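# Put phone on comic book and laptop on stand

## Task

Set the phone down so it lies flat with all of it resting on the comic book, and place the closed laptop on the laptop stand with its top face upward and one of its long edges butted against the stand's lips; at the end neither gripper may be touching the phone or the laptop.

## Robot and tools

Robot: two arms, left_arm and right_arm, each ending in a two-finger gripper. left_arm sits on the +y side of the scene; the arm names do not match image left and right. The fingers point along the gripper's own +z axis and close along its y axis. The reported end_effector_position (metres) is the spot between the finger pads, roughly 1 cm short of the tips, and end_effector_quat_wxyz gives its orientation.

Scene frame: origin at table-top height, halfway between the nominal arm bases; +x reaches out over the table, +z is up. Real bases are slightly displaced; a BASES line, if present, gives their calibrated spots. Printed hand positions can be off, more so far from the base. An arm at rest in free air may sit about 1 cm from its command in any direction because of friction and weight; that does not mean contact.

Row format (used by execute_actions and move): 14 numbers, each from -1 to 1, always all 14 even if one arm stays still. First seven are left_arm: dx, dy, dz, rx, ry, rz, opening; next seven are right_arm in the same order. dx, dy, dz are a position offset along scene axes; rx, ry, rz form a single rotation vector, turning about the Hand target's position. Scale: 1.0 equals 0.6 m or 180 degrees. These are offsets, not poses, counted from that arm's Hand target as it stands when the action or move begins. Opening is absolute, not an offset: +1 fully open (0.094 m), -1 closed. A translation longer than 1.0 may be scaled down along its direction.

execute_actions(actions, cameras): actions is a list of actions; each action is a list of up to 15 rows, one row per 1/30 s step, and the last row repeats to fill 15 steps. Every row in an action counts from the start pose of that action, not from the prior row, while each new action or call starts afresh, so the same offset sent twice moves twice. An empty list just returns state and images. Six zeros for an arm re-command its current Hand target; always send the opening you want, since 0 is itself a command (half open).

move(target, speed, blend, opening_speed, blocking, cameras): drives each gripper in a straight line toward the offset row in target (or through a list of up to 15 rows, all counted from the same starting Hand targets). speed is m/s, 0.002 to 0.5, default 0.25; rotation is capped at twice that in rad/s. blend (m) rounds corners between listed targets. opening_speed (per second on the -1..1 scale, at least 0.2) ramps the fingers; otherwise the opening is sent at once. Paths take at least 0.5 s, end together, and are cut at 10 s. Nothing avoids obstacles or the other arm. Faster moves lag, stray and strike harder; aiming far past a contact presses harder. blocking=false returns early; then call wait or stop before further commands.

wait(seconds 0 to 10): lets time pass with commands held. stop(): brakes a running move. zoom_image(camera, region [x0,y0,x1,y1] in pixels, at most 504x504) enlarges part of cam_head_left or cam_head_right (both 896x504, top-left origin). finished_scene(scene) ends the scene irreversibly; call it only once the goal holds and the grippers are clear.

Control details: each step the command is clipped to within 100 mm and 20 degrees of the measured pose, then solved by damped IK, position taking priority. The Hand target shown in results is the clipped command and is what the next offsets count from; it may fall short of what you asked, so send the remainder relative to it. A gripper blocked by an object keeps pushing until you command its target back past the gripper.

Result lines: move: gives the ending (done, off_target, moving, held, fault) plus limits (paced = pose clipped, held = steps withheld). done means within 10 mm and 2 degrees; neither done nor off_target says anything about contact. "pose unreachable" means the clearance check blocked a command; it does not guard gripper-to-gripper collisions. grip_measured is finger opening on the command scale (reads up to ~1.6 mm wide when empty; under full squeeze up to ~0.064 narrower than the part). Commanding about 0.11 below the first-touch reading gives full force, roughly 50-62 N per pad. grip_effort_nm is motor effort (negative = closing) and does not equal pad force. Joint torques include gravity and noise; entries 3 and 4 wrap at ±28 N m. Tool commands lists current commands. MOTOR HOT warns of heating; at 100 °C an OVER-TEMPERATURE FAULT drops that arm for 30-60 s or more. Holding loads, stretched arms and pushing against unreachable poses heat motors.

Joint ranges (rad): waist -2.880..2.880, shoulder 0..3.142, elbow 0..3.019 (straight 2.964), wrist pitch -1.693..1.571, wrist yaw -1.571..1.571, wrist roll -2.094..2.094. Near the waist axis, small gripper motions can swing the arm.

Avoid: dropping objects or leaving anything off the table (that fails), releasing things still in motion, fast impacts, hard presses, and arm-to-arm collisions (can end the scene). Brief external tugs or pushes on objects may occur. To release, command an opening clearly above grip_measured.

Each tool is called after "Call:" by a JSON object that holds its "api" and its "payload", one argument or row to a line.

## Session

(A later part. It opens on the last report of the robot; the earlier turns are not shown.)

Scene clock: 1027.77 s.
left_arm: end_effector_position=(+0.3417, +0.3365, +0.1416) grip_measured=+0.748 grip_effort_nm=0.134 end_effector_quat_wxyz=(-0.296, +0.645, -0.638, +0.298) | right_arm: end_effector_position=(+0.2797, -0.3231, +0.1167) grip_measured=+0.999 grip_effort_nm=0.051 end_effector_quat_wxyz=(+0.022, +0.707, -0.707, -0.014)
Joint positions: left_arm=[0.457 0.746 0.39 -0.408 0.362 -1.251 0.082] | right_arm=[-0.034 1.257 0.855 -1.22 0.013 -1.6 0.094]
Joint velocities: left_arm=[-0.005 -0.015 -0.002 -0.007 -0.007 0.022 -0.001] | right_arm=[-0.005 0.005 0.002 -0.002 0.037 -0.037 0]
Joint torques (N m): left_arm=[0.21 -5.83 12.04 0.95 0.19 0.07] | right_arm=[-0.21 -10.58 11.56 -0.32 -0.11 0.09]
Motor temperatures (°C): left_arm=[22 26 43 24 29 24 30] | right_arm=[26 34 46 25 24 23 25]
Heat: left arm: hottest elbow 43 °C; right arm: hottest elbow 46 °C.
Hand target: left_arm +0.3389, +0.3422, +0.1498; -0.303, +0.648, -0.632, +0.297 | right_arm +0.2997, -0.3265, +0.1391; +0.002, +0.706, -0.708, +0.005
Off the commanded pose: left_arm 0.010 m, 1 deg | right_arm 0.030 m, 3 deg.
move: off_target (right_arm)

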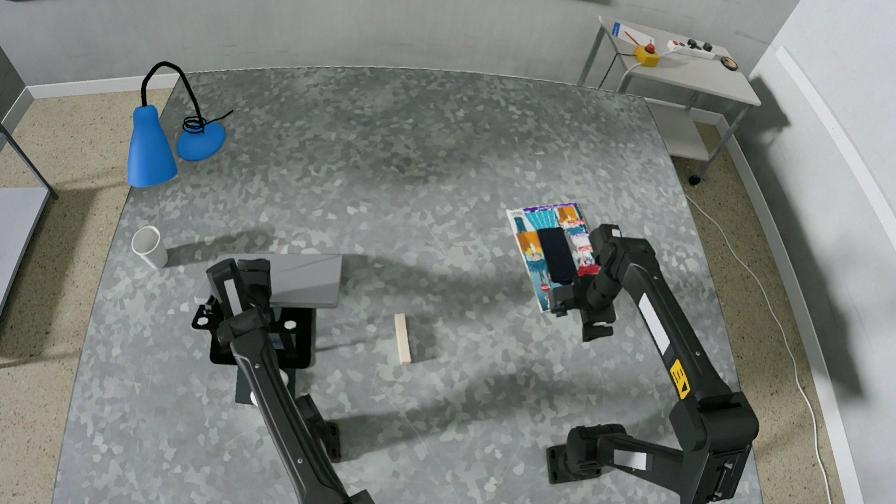

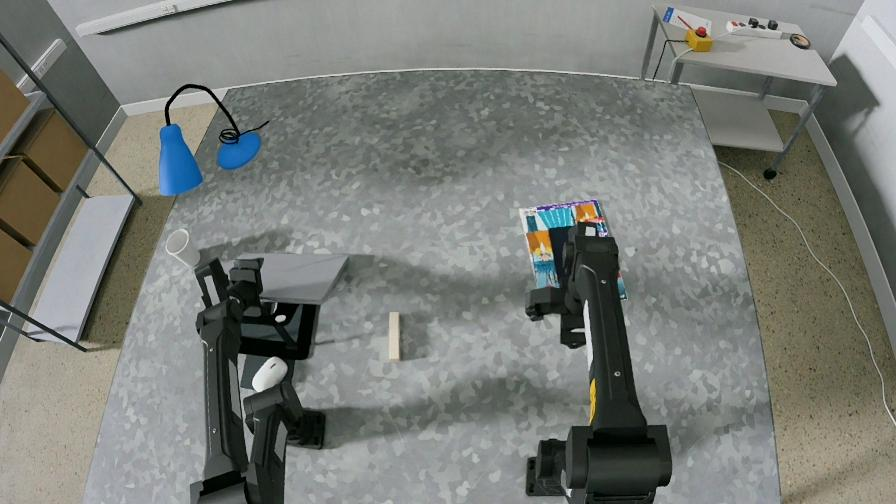

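Call:
{"api": "move", "payload": {
  "target": [0,0.005,0,0,0,0,0.3,0,0,0,0,0,0,1],
  "opening_speed": 0.4
}}

Call:
{"api": "zoom_image", "payload": {
  "camera": "cam_head_right",
  "region": [220, 250, 310, 335]
}}

Call:
{"api": "zoom_image", "payload": {
  "camera": "cam_head_left",
  "region": [185, 235, 345, 325]
}}

Scene clock: 1043.40 s.
left_arm: end_effector_position=(+0.3348, +0.3377, +0.1349) grip_measured=+0.303 grip_effort_nm=-0.125 end_effector_quat_wxyz=(-0.284, +0.652, -0.640, +0.292) | right_arm: end_effector_position=(+0.2797, -0.3231, +0.1167) grip_measured=+0.999 grip_effort_nm=0.046 end_effector_quat_wxyz=(+0.022, +0.707, -0.707, -0.014)
Joint positions: left_arm=[0.476 0.746 0.386 -0.439 0.371 -1.237 0.061] | right_arm=[-0.034 1.257 0.855 -1.22 0.013 -1.6 0.094]
Joint velocities: left_arm=[0.015 -0.015 -0.002 0.002 -0.037 -0.007 -0.001] | right_arm=[-0.015 0.005 0.012 0.002 0.037 0.037 0.001]
Joint torques (N m): left_arm=[-0.03 -3.9 12.55 1.96 0.25 0.07] | right_arm=[-0.21 -10.46 11.54 -0.34 -0.11 0.09]
Motor temperatures (°C): left_arm=[22 26 42 24 28 24 29] | right_arm=[26 34 46 25 24 23 25]
Heat: left arm: hottest elbow 42 °C; right arm: hottest elbow 46 °C.
Hand target: left_arm +0.3390, +0.3453, +0.1498; -0.304, +0.648, -0.632, +0.297 | right_arm +0.2997, -0.3265, +0.1391; +0.002, +0.706, -0.708, +0.005
Off the commanded pose: left_arm 0.017 m, 2 deg | right_arm 0.030 m, 3 deg.
move: off_target (left_arm, right_arm)

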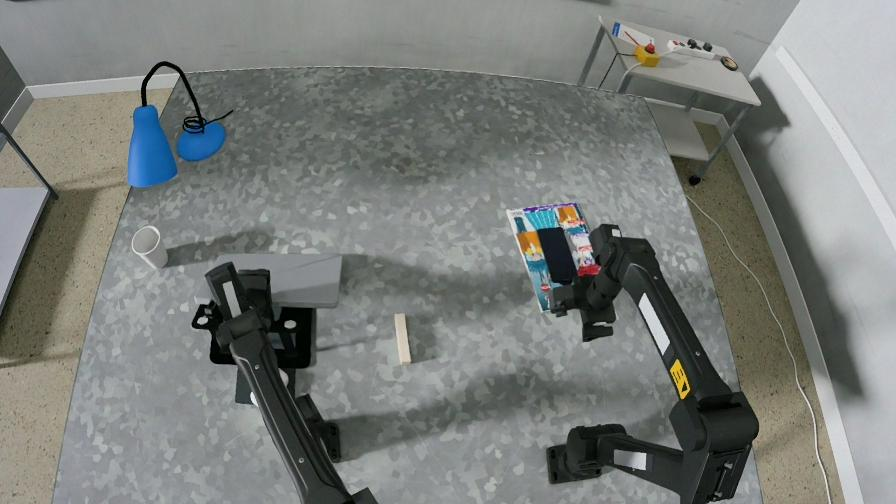

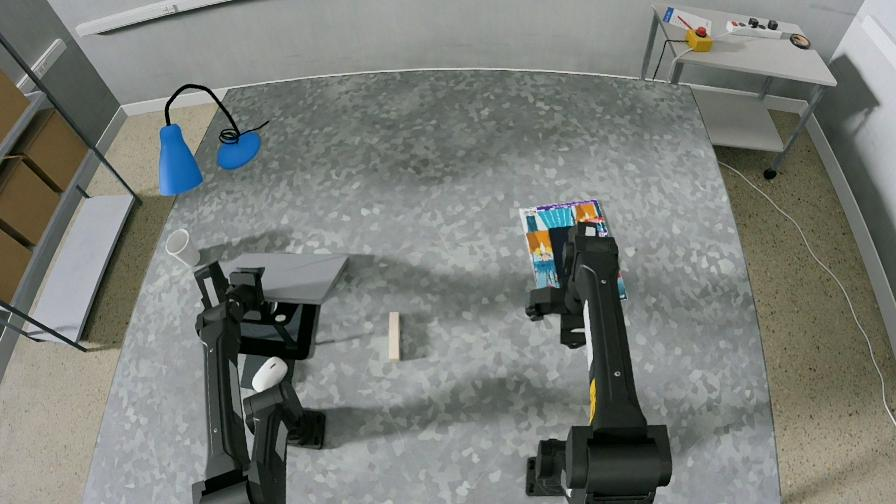

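Scaled by 5.600.

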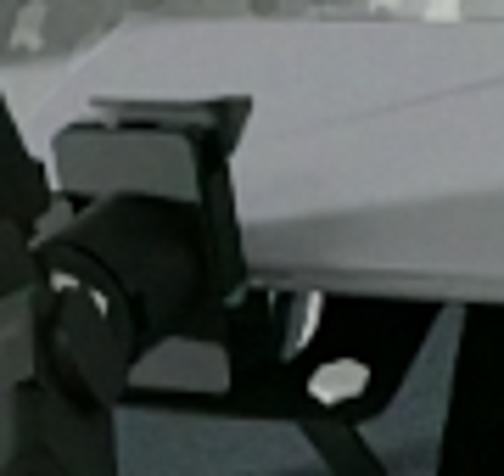

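Scaled by 3.150.

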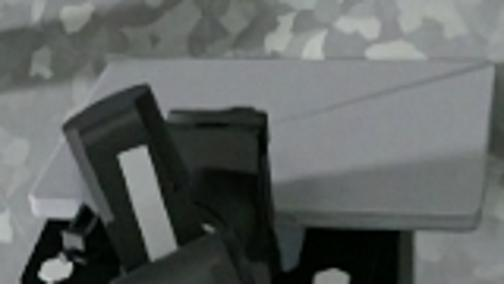

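Call:
{"api": "move", "payload": {
  "target": [0.012,0.008,0.025,0,0,0,0.3,0,0,0,0,0,0,1],
  "speed": 0.05
}}

Call:
{"api": "zoom_image", "payload": {
  "camera": "cam_head_right",
  "region": [220, 250, 310, 335]
}}

Call:
{"api": "zoom_image", "payload": {
  "camera": "cam_head_left",
  "region": [185, 235, 345, 325]
}}

Scene clock: 1049.17 s.
left_arm: end_effector_position=(+0.3329, +0.3368, +0.1328) grip_measured=+0.302 grip_effort_nm=-0.085 end_effector_quat_wxyz=(-0.280, +0.651, -0.644, +0.289) | right_arm: end_effector_position=(+0.2797, -0.3231, +0.1167) grip_measured=+0.999 grip_effort_nm=0.046 end_effector_quat_wxyz=(+0.022, +0.707, -0.707, -0.014)
Joint positions: left_arm=[0.476 0.746 0.386 -0.452 0.371 -1.226 0.061] | right_arm=[-0.034 1.257 0.855 -1.22 0.013 -1.6 0.094]
Joint velocities: left_arm=[-0.015 -0.005 -0.002 0.012 0.022 -0.007 0.001] | right_arm=[0.015 0.015 -0.017 -0.027 -0.022 -0.037 0.001]
Joint torques (N m): left_arm=[-0.09 -3.9 16.66 1.11 0.33 0.01] | right_arm=[-0.15 -10.46 11.55 -0.31 -0.11 0.09]
Motor temperatures (°C): left_arm=[22 26 42 24 28 23 29] | right_arm=[26 34 46 25 24 23 25]
Heat: left arm: hottest elbow 42 °C; right arm: hottest elbow 46 °C.
Hand target: left_arm +0.3463, +0.3500, +0.1648; -0.303, +0.648, -0.632, +0.297 | right_arm +0.2997, -0.3265, +0.1391; +0.002, +0.706, -0.708, +0.005
Off the commanded pose: left_arm 0.037 m, 3 deg | right_arm 0.030 m, 3 deg.
move: off_target (left_arm, right_arm)

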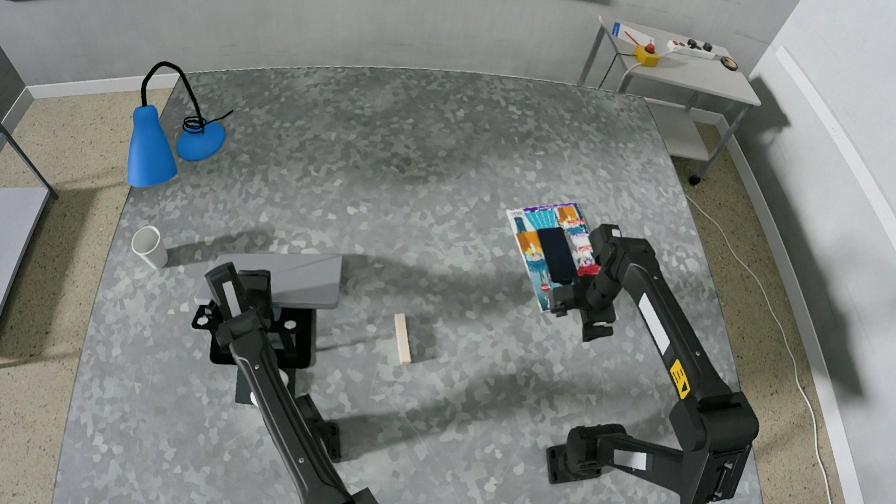

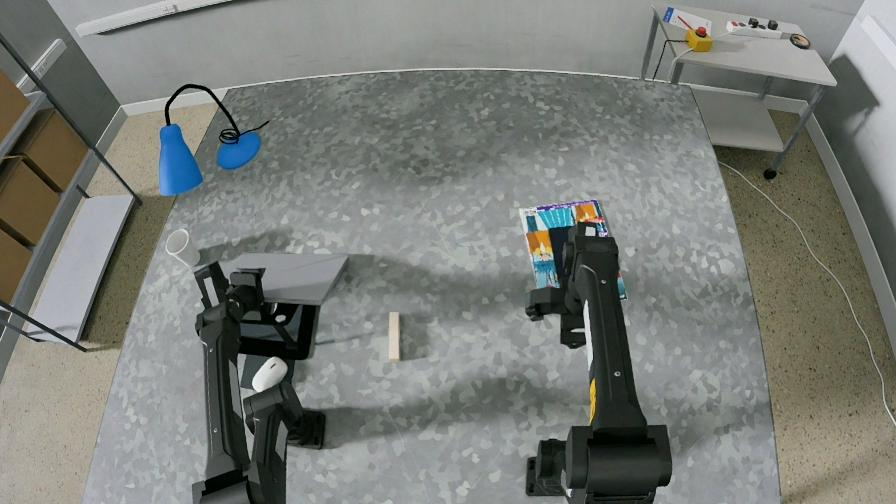

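Scaled by 5.600.

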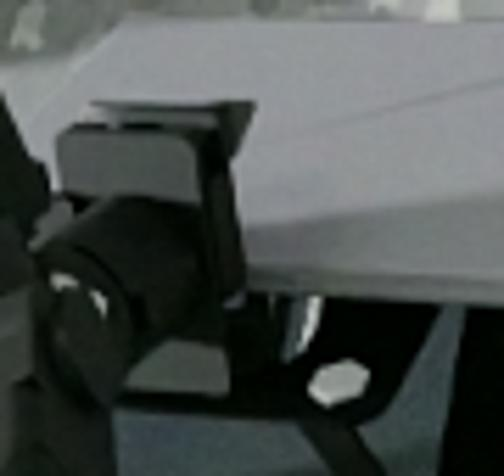

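Scaled by 3.150.

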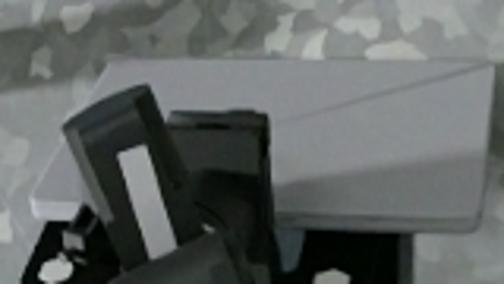

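Call:
{"api": "move", "payload": {
  "target": [0,0,0.025,0,0,0,0.3,0,0,0,0,0,0,1],
  "speed": 0.1
}}

Call:
{"api": "zoom_image", "payload": {
  "camera": "cam_head_right",
  "region": [200, 235, 360, 325]
}}

Call:
{"api": "zoom_image", "payload": {
  "camera": "cam_head_left",
  "region": [185, 235, 345, 325]
}}

Scene clock: 1053.10 s.
left_arm: end_effector_position=(+0.3292, +0.3352, +0.1324) grip_measured=+0.302 grip_effort_nm=-0.076 end_effector_quat_wxyz=(-0.267, +0.656, -0.647, +0.283) | right_arm: end_effector_position=(+0.2797, -0.3231, +0.1167) grip_measured=+0.999 grip_effort_nm=0.046 end_effector_quat_wxyz=(+0.022, +0.707, -0.707, -0.014)
Joint positions: left_arm=[0.477 0.745 0.399 -0.499 0.371 -1.22 0.061] | right_arm=[-0.034 1.257 0.855 -1.22 0.013 -1.6 0.094]
Joint velocities: left_arm=[0.005 0.005 0.007 -0.012 -0.081 -0.022 0] | right_arm=[0.005 -0.015 -0.002 0.002 -0.007 -0.007 0]
Joint torques (N m): left_arm=[-0.44 -5.13 18.56 0.75 0.27 -0.1] | right_arm=[-0.26 -10.52 11.55 -0.32 -0.11 0.09]
Motor temperatures (°C): left_arm=[22 26 43 24 28 23 29] | right_arm=[26 34 46 25 24 23 25]
Heat: left arm: hottest elbow 43 °C; right arm: hottest elbow 46 °C.
Hand target: left_arm +0.3464, +0.3500, +0.1796; -0.303, +0.648, -0.632, +0.297 | right_arm +0.2997, -0.3265, +0.1391; +0.002, +0.706, -0.708, +0.005
Off the commanded pose: left_arm 0.052 m, 5 deg | right_arm 0.030 m, 3 deg.
move: off_target (left_arm, right_arm)

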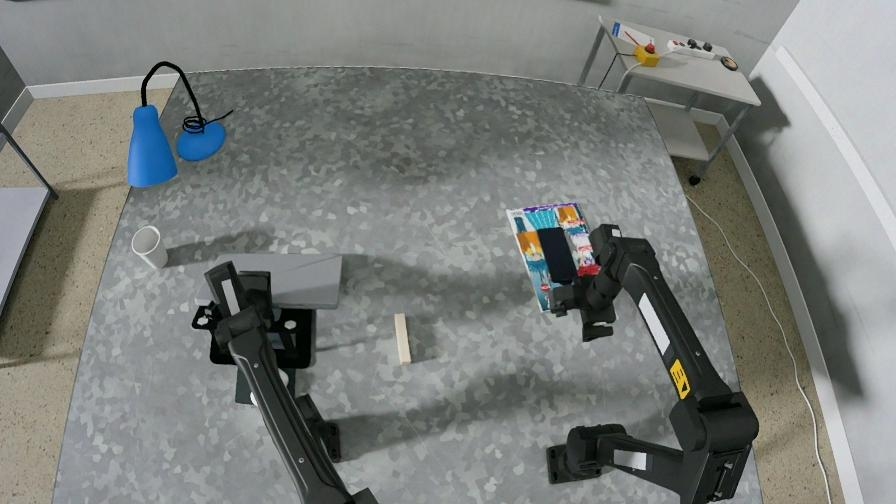

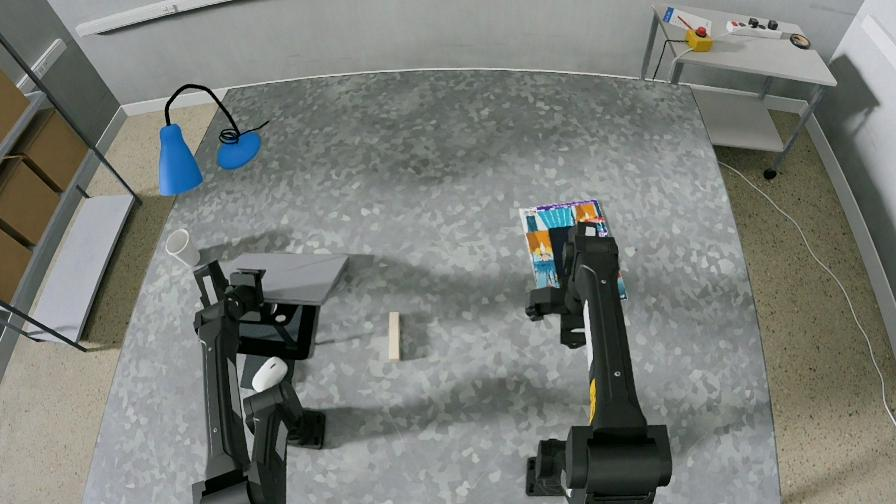

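Scaled by 3.150.

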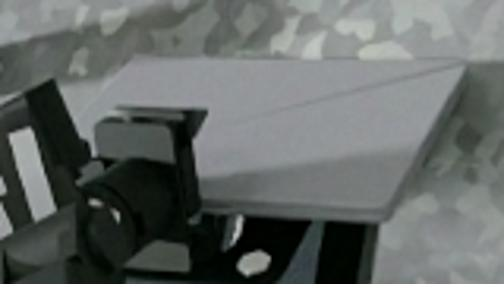

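Scaled by 3.150.

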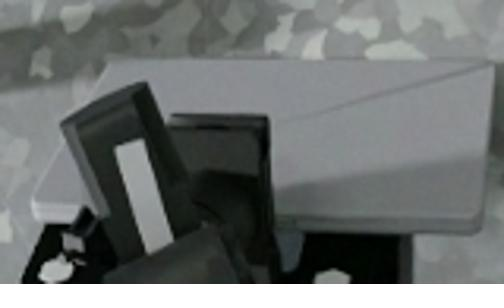

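Call:
{"api": "move", "payload": {
  "target": [-0.01,0,0.035,0,0,0,0.3,0,0,0,0,0,0,1],
  "speed": 0.1
}}

Call:
{"api": "zoom_image", "payload": {
  "camera": "cam_head_right",
  "region": [200, 235, 360, 325]
}}

Call:
{"api": "zoom_image", "payload": {
  "camera": "cam_head_left",
  "region": [185, 235, 345, 325]
}}

Scene clock: 1060.83 s.
left_arm: end_effector_position=(+0.3171, +0.3326, +0.1384) grip_measured=+0.302 grip_effort_nm=-0.071 end_effector_quat_wxyz=(-0.250, +0.667, -0.645, +0.278) | right_arm: end_effector_position=(+0.2797, -0.3231, +0.1167) grip_measured=+0.999 grip_effort_nm=0.046 end_effector_quat_wxyz=(+0.022, +0.707, -0.707, -0.014)
Joint positions: left_arm=[0.492 0.704 0.418 -0.6 0.376 -1.219 0.061] | right_arm=[-0.034 1.257 0.855 -1.22 0.013 -1.6 0.094]
Joint velocities: left_arm=[0.005 0.005 -0.007 -0.002 -0.022 0.022 0] | right_arm=[0.005 -0.005 -0.002 -0.002 0.022 0.051 0]
Joint torques (N m): left_arm=[-0.56 -4.42 20.74 1.32 0.49 0.01] | right_arm=[-0.15 -10.46 11.55 -0.31 -0.11 0.09]
Motor temperatures (°C): left_arm=[22 26 45 24 28 23 29] | right_arm=[26 34 46 25 24 23 25]
Heat: left arm: hottest elbow 45 °C; right arm: hottest elbow 46 °C.
Hand target: left_arm +0.3406, +0.3502, +0.2005; -0.303, +0.648, -0.633, +0.297 | right_arm +0.2997, -0.3265, +0.1391; +0.002, +0.706, -0.708, +0.005
Off the commanded pose: left_arm 0.069 m, 7 deg | right_arm 0.030 m, 3 deg.
move: off_target (left_arm, right_arm)

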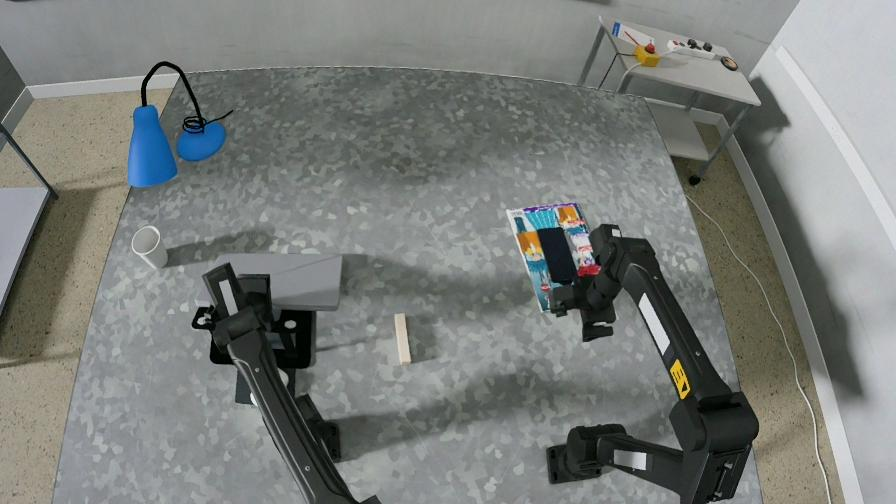

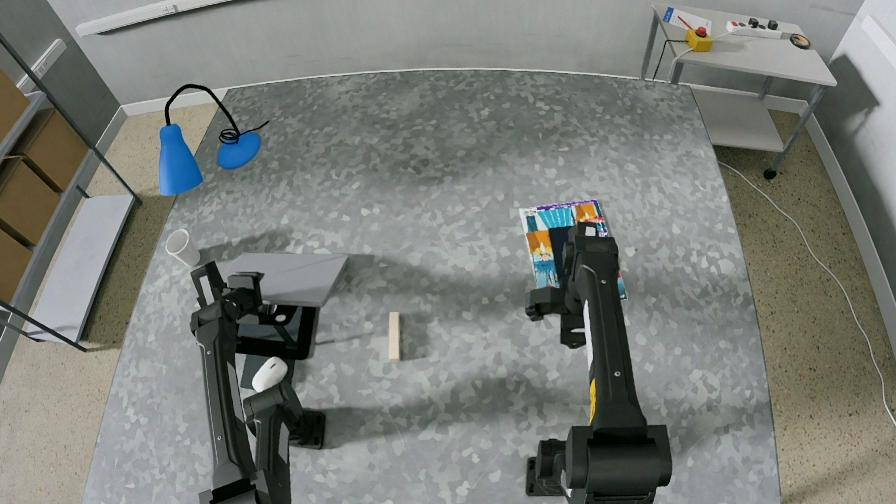

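Scaled by 3.150.

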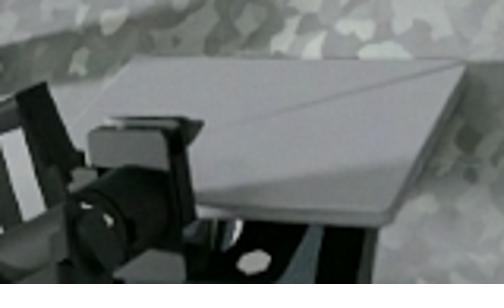

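Scaled by 3.150.

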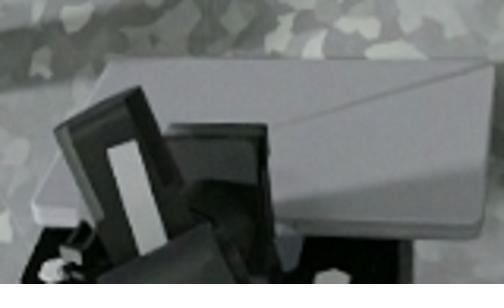

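Call:
{"api": "move", "payload": {
  "target": [-0.06,0,0.03,0,0.02,0,0.3,0,0,0,0,0,0,1],
  "speed": 0.1
}}

Call:
{"api": "zoom_image", "payload": {
  "camera": "cam_head_right",
  "region": [200, 235, 360, 325]
}}

Call:
{"api": "zoom_image", "payload": {
  "camera": "cam_head_left",
  "region": [185, 235, 345, 325]
}}

Scene clock: 1066.67 s.
left_arm: end_effector_position=(+0.2953, +0.3394, +0.1809) grip_measured=+0.302 grip_effort_nm=-0.066 end_effector_quat_wxyz=(-0.252, +0.668, -0.646, +0.271) | right_arm: end_effector_position=(+0.2797, -0.3231, +0.1167) grip_measured=+0.999 grip_effort_nm=0.051 end_effector_quat_wxyz=(+0.022, +0.707, -0.707, -0.014)
Joint positions: left_arm=[0.575 0.609 0.508 -0.814 0.413 -1.143 0.061] | right_arm=[-0.034 1.257 0.855 -1.22 0.013 -1.6 0.094]
Joint velocities: left_arm=[-0.005 -0.005 0.007 0.022 0.051 -0.037 -0.001] | right_arm=[-0.005 0.005 -0.002 -0.007 0.081 -0.037 -0.001]
Joint torques (N m): left_arm=[-0.44 -2.32 17.94 1.06 0.28 0.21] | right_arm=[-0.09 -10.46 11.55 -0.34 -0.11 0.08]
Motor temperatures (°C): left_arm=[22 26 45 24 28 23 29] | right_arm=[26 34 46 25 24 23 25]
Heat: left arm: hottest elbow 45 °C; right arm: hottest elbow 46 °C.
Hand target: left_arm +0.3049, +0.3509, +0.2184; -0.283, +0.657, -0.642, +0.275 | right_arm +0.2997, -0.3265, +0.1391; +0.002, +0.706, -0.708, +0.005
Off the commanded pose: left_arm 0.040 m, 4 deg | right_arm 0.030 m, 3 deg.
move: off_target (left_arm, right_arm)

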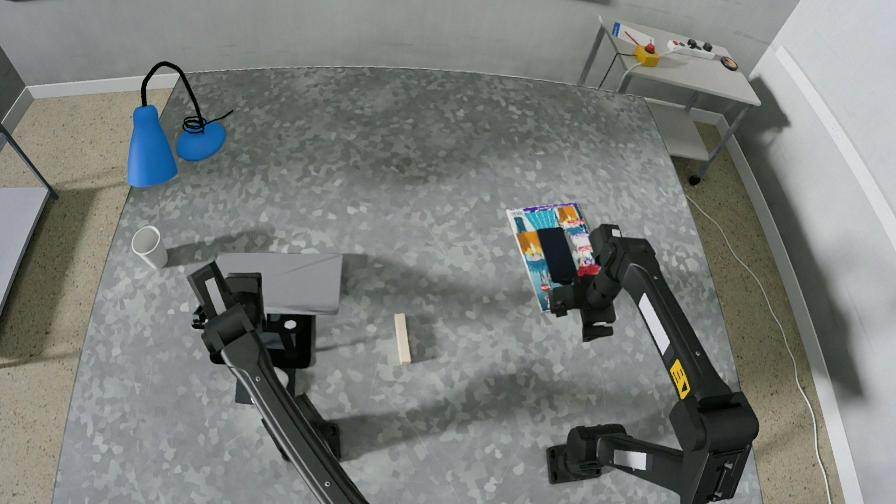

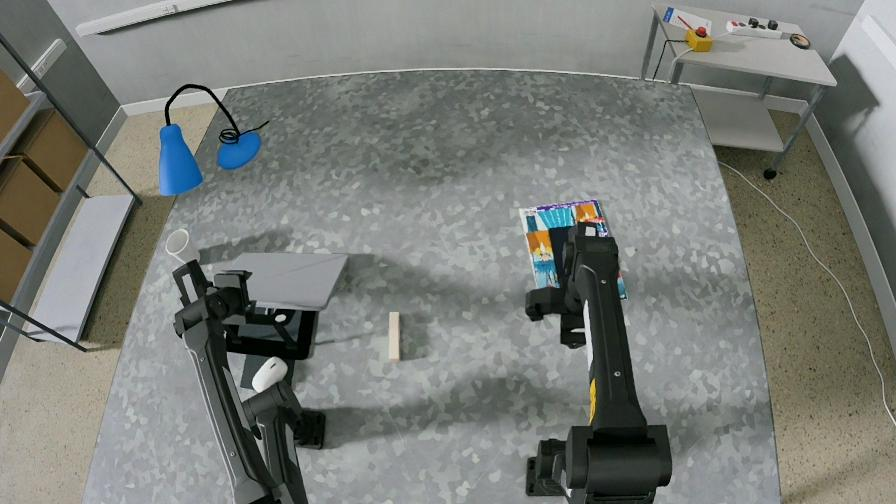

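Scaled by 3.150.

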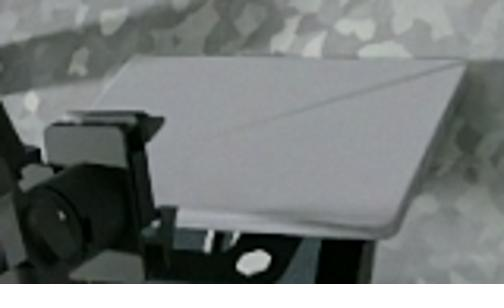

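Scaled by 3.150.

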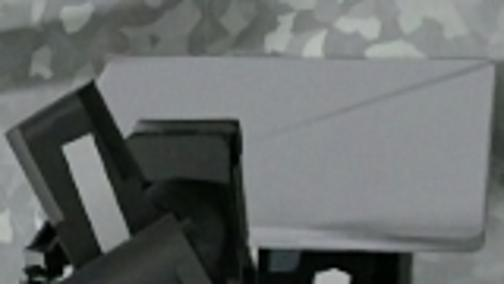

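Call:
{"api": "move", "payload": {
  "target": [-0.05,0,0.09,0,0,0,0.3,0,0,0,0,0,0,1],
  "speed": 0.15
}}

Call:
{"api": "zoom_image", "payload": {
  "camera": "cam_head_right",
  "region": [200, 235, 360, 325]
}}

Call:
{"api": "zoom_image", "payload": {
  "camera": "cam_head_left",
  "region": [185, 235, 345, 325]
}}

Scene clock: 1070.27 s.
left_arm: end_effector_position=(+0.2697, +0.3420, +0.2331) grip_measured=+0.302 grip_effort_nm=-0.071 end_effector_quat_wxyz=(-0.249, +0.669, -0.645, +0.273) | right_arm: end_effector_position=(+0.2797, -0.3231, +0.1167) grip_measured=+0.999 grip_effort_nm=0.046 end_effector_quat_wxyz=(+0.022, +0.707, -0.707, -0.014)
Joint positions: left_arm=[0.686 0.55 0.635 -1.047 0.483 -1.048 0.061] | right_arm=[-0.034 1.257 0.855 -1.22 0.013 -1.6 0.094]
Joint velocities: left_arm=[-0.005 -0.005 -0.017 -0.042 -0.007 -0.022 0] | right_arm=[-0.015 -0.024 -0.002 -0.012 0.022 -0.007 0]
Joint torques (N m): left_arm=[-0.79 -1.32 18.63 0.96 0.32 0.15] | right_arm=[-0.09 -10.52 11.55 -0.32 -0.11 0.09]
Motor temperatures (°C): left_arm=[22 26 46 24 28 23 29] | right_arm=[26 34 46 25 24 23 25]
Heat: left arm: hottest elbow 46 °C; right arm: hottest elbow 46 °C.
Hand target: left_arm +0.2752, +0.3517, +0.2725; -0.283, +0.657, -0.642, +0.275 | right_arm +0.2997, -0.3265, +0.1391; +0.002, +0.706, -0.708, +0.005
Off the commanded pose: left_arm 0.041 m, 4 deg | right_arm 0.030 m, 3 deg.
move: off_target (left_arm, right_arm)

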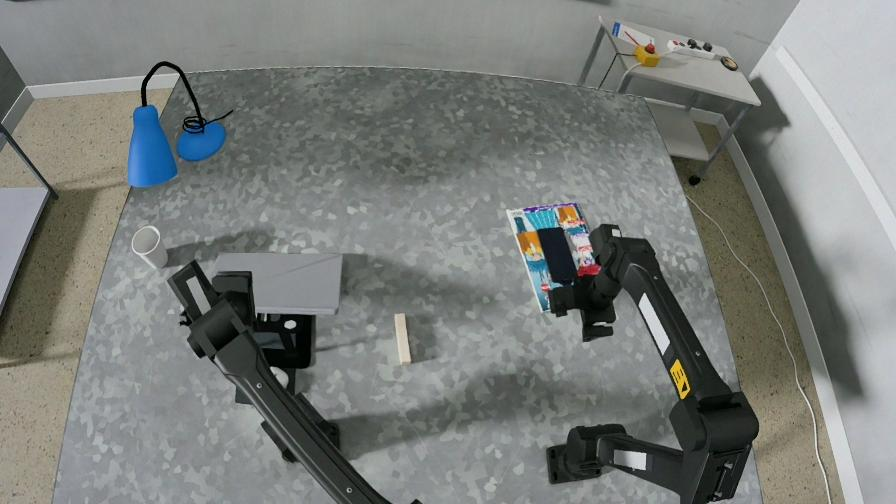

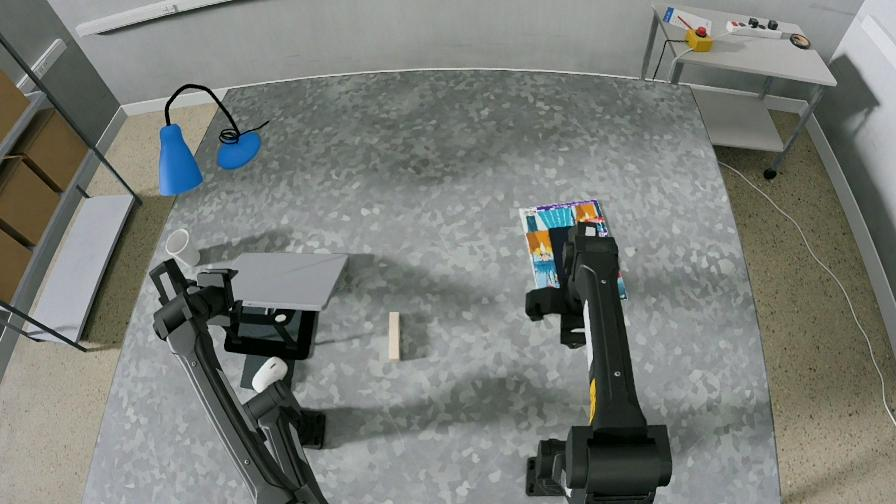

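Scaled by 3.150.

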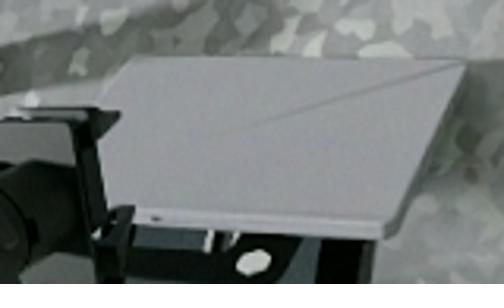

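Scaled by 3.150.

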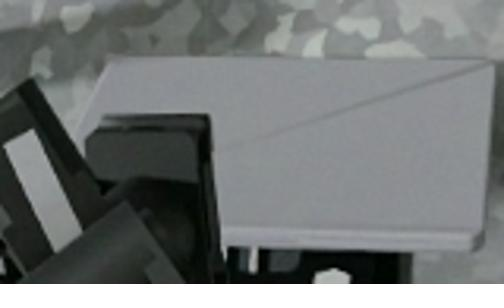

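Call:
{"api": "move", "payload": {
  "target": [
    [-0.06,0.05,0.08,0,0,0,0.3,0,0,0,0,0,0,1],
    [-0.12,-0.4,0.08,0,0,0,0.3,0,0,0,0,0,0,1]
  ],
  "speed": 0.2,
  "blend": 0.02
}}

Call:
{"api": "zoom_image", "payload": {
  "camera": "cam_head_right",
  "region": [190, 235, 360, 365]
}}

Call:
{"api": "zoom_image", "payload": {
  "camera": "cam_head_left",
  "region": [185, 235, 355, 365]
}}

Scene clock: 1078.57 s.
left_arm: end_effector_position=(+0.2021, +0.1157, +0.2918) grip_measured=+0.302 grip_effort_nm=-0.071 end_effector_quat_wxyz=(+0.198, -0.555, +0.751, -0.298) | right_arm: end_effector_position=(+0.2797, -0.3231, +0.1167) grip_measured=+0.999 grip_effort_nm=0.046 end_effector_quat_wxyz=(+0.022, +0.707, -0.707, -0.014)
Joint positions: left_arm=[-0.983 0.423 0.774 -1.285 -0.39 -2.099 0.061] | right_arm=[-0.034 1.257 0.855 -1.22 0.013 -1.6 0.094]
Joint velocities: left_arm=[0.005 -0.005 -0.002 -0.002 0.051 0.007 0] | right_arm=[-0.015 -0.005 -0.007 -0.002 -0.051 0.007 -0.001]
Joint torques (N m): left_arm=[-3.14 1.55 16.85 1.02 -0.38 0] | right_arm=[-0.21 -10.46 11.54 -0.32 -0.11 0.09]
Motor temperatures (°C): left_arm=[22 26 47 24 28 23 29] | right_arm=[26 34 46 25 24 23 25]
Heat: left arm: hottest elbow 47 °C; right arm: hottest elbow 46 °C.
Hand target: left_arm +0.2013, +0.1094, +0.3215; +0.282, -0.657, +0.640, -0.279 | right_arm +0.2997, -0.3265, +0.1391; +0.002, +0.706, -0.708, +0.005
Off the commanded pose: left_arm 0.029 m, 20 deg; orientation clipped | right_arm 0.030 m, 3 deg.
joint sent to its limit (left arm) — joint 6 (wrist roll), lower limit. The joint targets are off in orientation, not in position.
move: off_target (left_arm, right_arm); limits=paced

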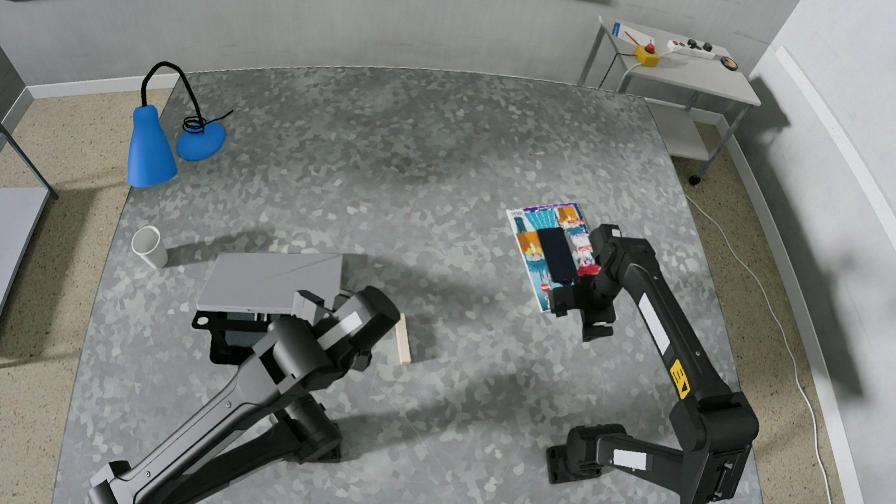

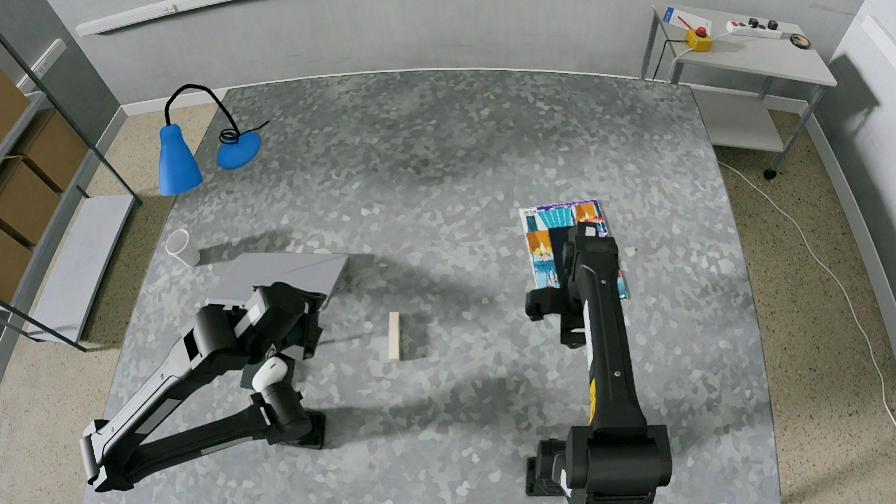

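Scaled by 2.965.

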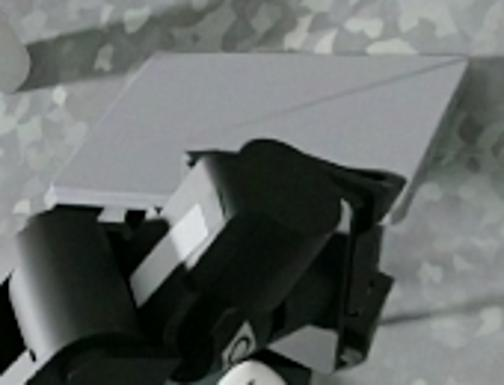

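Scaled by 2.965.

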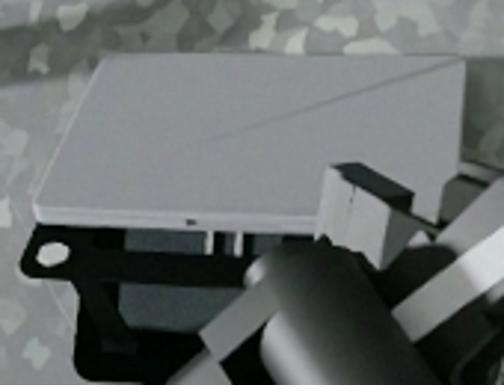

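Call:
{"api": "move", "payload": {
  "target": [0.03,-0.28,0,0,0,0,0.3,0,0,0,0,0,0,1],
  "speed": 0.2
}}

Call:
{"api": "zoom_image", "payload": {
  "camera": "cam_head_right",
  "region": [190, 235, 360, 365]
}}

Call:
{"api": "zoom_image", "payload": {
  "camera": "cam_head_left",
  "region": [185, 235, 355, 365]
}}

Scene clock: 1084.67 s.
left_arm: end_effector_position=(+0.2178, -0.0448, +0.2931) grip_measured=+0.302 grip_effort_nm=-0.066 end_effector_quat_wxyz=(+0.257, -0.439, +0.801, -0.317) | right_arm: end_effector_position=(+0.2797, -0.3231, +0.1167) grip_measured=+0.999 grip_effort_nm=0.051 end_effector_quat_wxyz=(+0.022, +0.707, -0.707, -0.014)
Joint positions: left_arm=[-1.325 0.854 0.876 -0.991 -0.627 -2.099 0.061] | right_arm=[-0.034 1.257 0.855 -1.22 0.013 -1.6 0.094]
Joint velocities: left_arm=[-0.005 -0.015 0.012 0.007 -0.037 0.022 -0.001] | right_arm=[0.005 -0.015 -0.002 -0.007 -0.037 0.022 0]
Joint torques (N m): left_arm=[-2.78 -5.89 15.69 1.78 -0.51 0.03] | right_arm=[-0.15 -10.46 11.55 -0.34 -0.11 0.09]
Motor temperatures (°C): left_arm=[22 26 48 24 28 23 29] | right_arm=[26 34 46 25 24 23 25]
Heat: left arm: hottest elbow 48 °C; right arm: hottest elbow 46 °C.
Hand target: left_arm +0.2160, -0.0585, +0.3197; +0.274, -0.583, +0.706, -0.295 | right_arm +0.2997, -0.3265, +0.1391; +0.002, +0.706, -0.708, +0.005
Off the commanded pose: left_arm 0.032 m, 32 deg; orientation clipped | right_arm 0.030 m, 3 deg.
joint sent to its limit (left arm) — joint 6 (wrist roll), lower limit. The joint targets are off in position and orientation.
move: off_target (left_arm, right_arm); limits=paced

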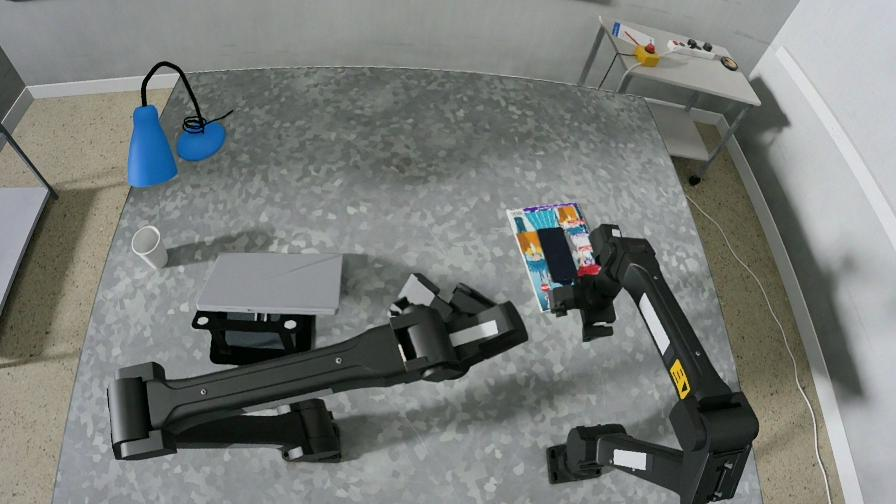

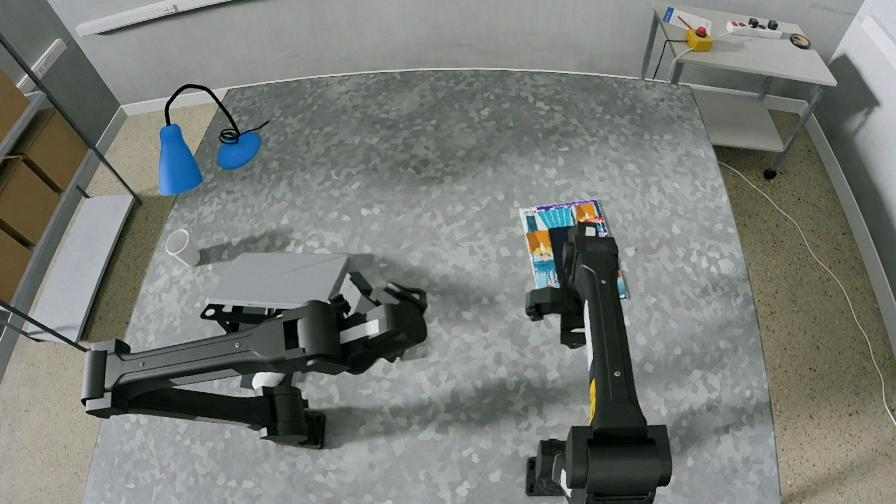

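Scaled by 2.965.

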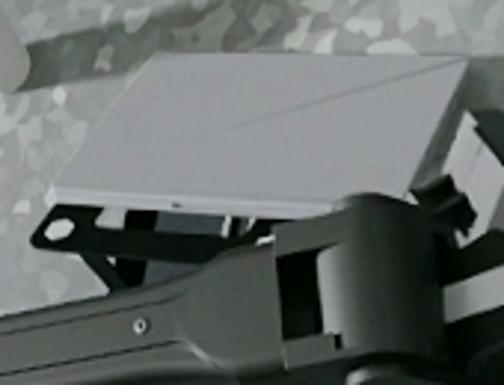

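Scaled by 2.965.

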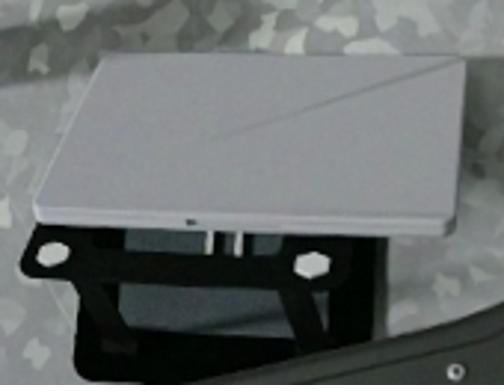

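Call:
{"api": "zoom_image", "payload": {
  "camera": "cam_head_left",
  "region": [185, 290, 265, 335]
}}

Call:
{"api": "zoom_image", "payload": {
  "camera": "cam_head_left",
  "region": [265, 290, 345, 335]
}}

Call:
{"api": "zoom_image", "payload": {
  "camera": "cam_head_left",
  "region": [210, 240, 350, 280]
}}

Call:
{"api": "zoom_image", "payload": {
  "camera": "cam_head_right",
  "region": [230, 240, 370, 280]
}}

Scaled by 6.300.

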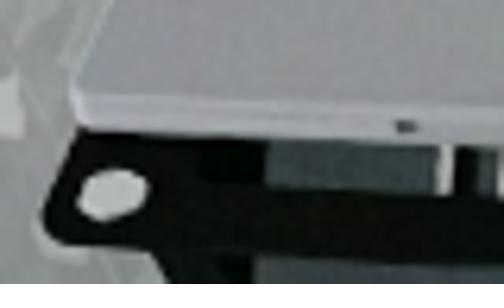

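Scaled by 6.300.

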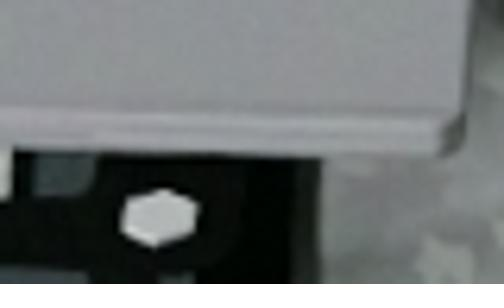

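Scaled by 3.600.

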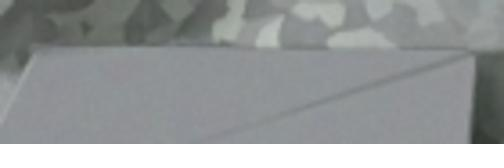

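Scaled by 3.600.

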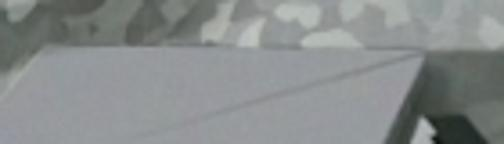

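Call:
{"api": "move", "payload": {
  "target": [0.09,0.67,0.05,0.004,0.197,0.057,-0.97,0,0,0,0,0,0,1],
  "speed": 0.2
}}

Call:
{"api": "zoom_image", "payload": {
  "camera": "cam_head_right",
  "region": [190, 235, 360, 365]
}}

Call:
{"api": "zoom_image", "payload": {
  "camera": "cam_head_left",
  "region": [185, 235, 355, 365]
}}

Scene clock: 1120.03 s.
left_arm: end_effector_position=(+0.2686, +0.3381, +0.3248) grip_measured=-0.967 grip_effort_nm=-0.120 end_effector_quat_wxyz=(-0.058, +0.703, -0.707, +0.057) | right_arm: end_effector_position=(+0.2797, -0.3231, +0.1167) grip_measured=+0.999 grip_effort_nm=0.046 end_effector_quat_wxyz=(+0.022, +0.707, -0.707, -0.014)
Joint positions: left_arm=[0.404 0.924 1.172 -1.67 0.068 -1.138 0.002] | right_arm=[-0.034 1.257 0.855 -1.22 0.013 -1.6 0.094]
Joint velocities: left_arm=[0.005 -0.005 -0.002 0.007 0.037 0.022 0] | right_arm=[-0.015 -0.005 -0.012 -0.007 0.007 -0.007 -0.001]
Joint torques (N m): left_arm=[-0.97 -4.72 17.06 0.23 0.07 0.12] | right_arm=[-0.21 -10.4 11.56 -0.36 -0.11 0.08]
Motor temperatures (°C): left_arm=[22 26 49 24 28 23 28] | right_arm=[26 34 47 25 24 23 25]
Heat: left arm: hottest elbow 49 °C; right arm: hottest elbow 47 °C.
Hand target: left_arm +0.2757, +0.3453, +0.3532; -0.080, +0.703, -0.704, +0.067 | right_arm +0.2997, -0.3265, +0.1391; +0.002, +0.706, -0.708, +0.005
Off the commanded pose: left_arm 0.026 m, 3 deg | right_arm 0.030 m, 3 deg.
joint sent to its limit (left arm) — joint 4 (wrist pitch), lower limit. The joint targets are off in position, not in orientation.
move: off_target (left_arm, right_arm)

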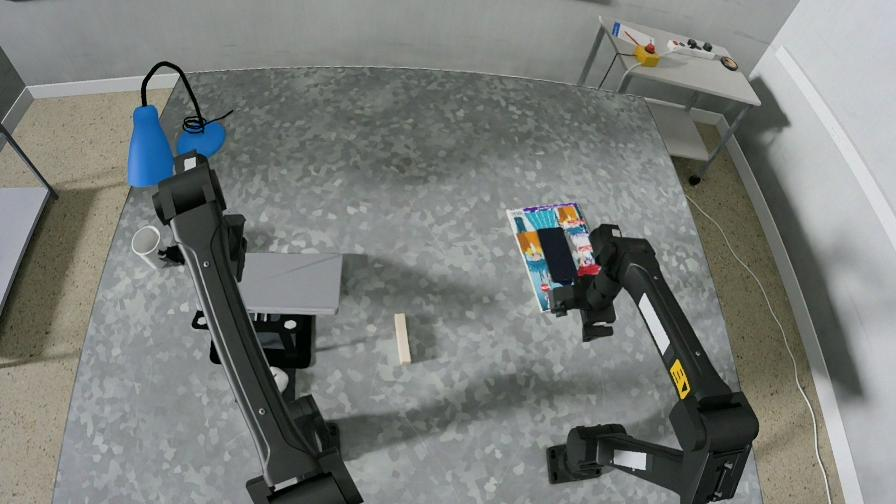

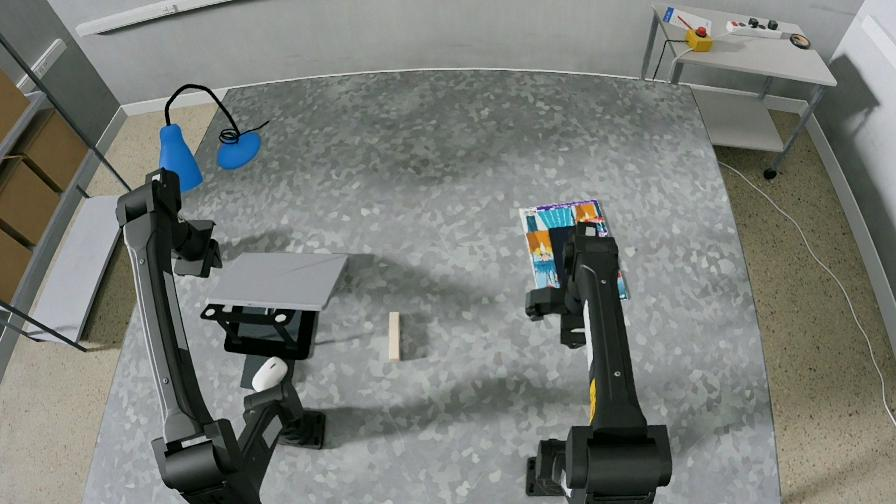

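Scaled by 2.965.

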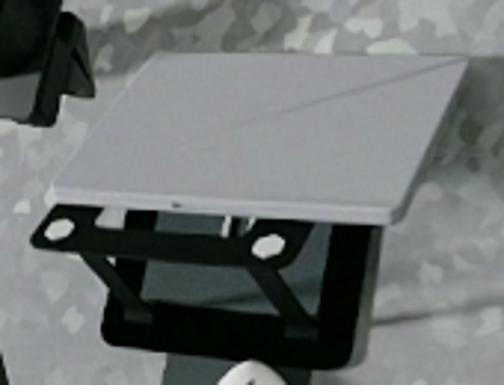

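Scaled by 2.965.

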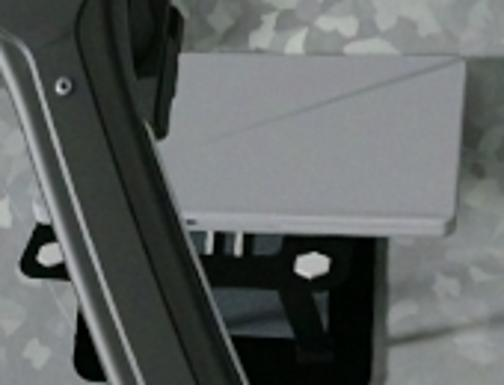

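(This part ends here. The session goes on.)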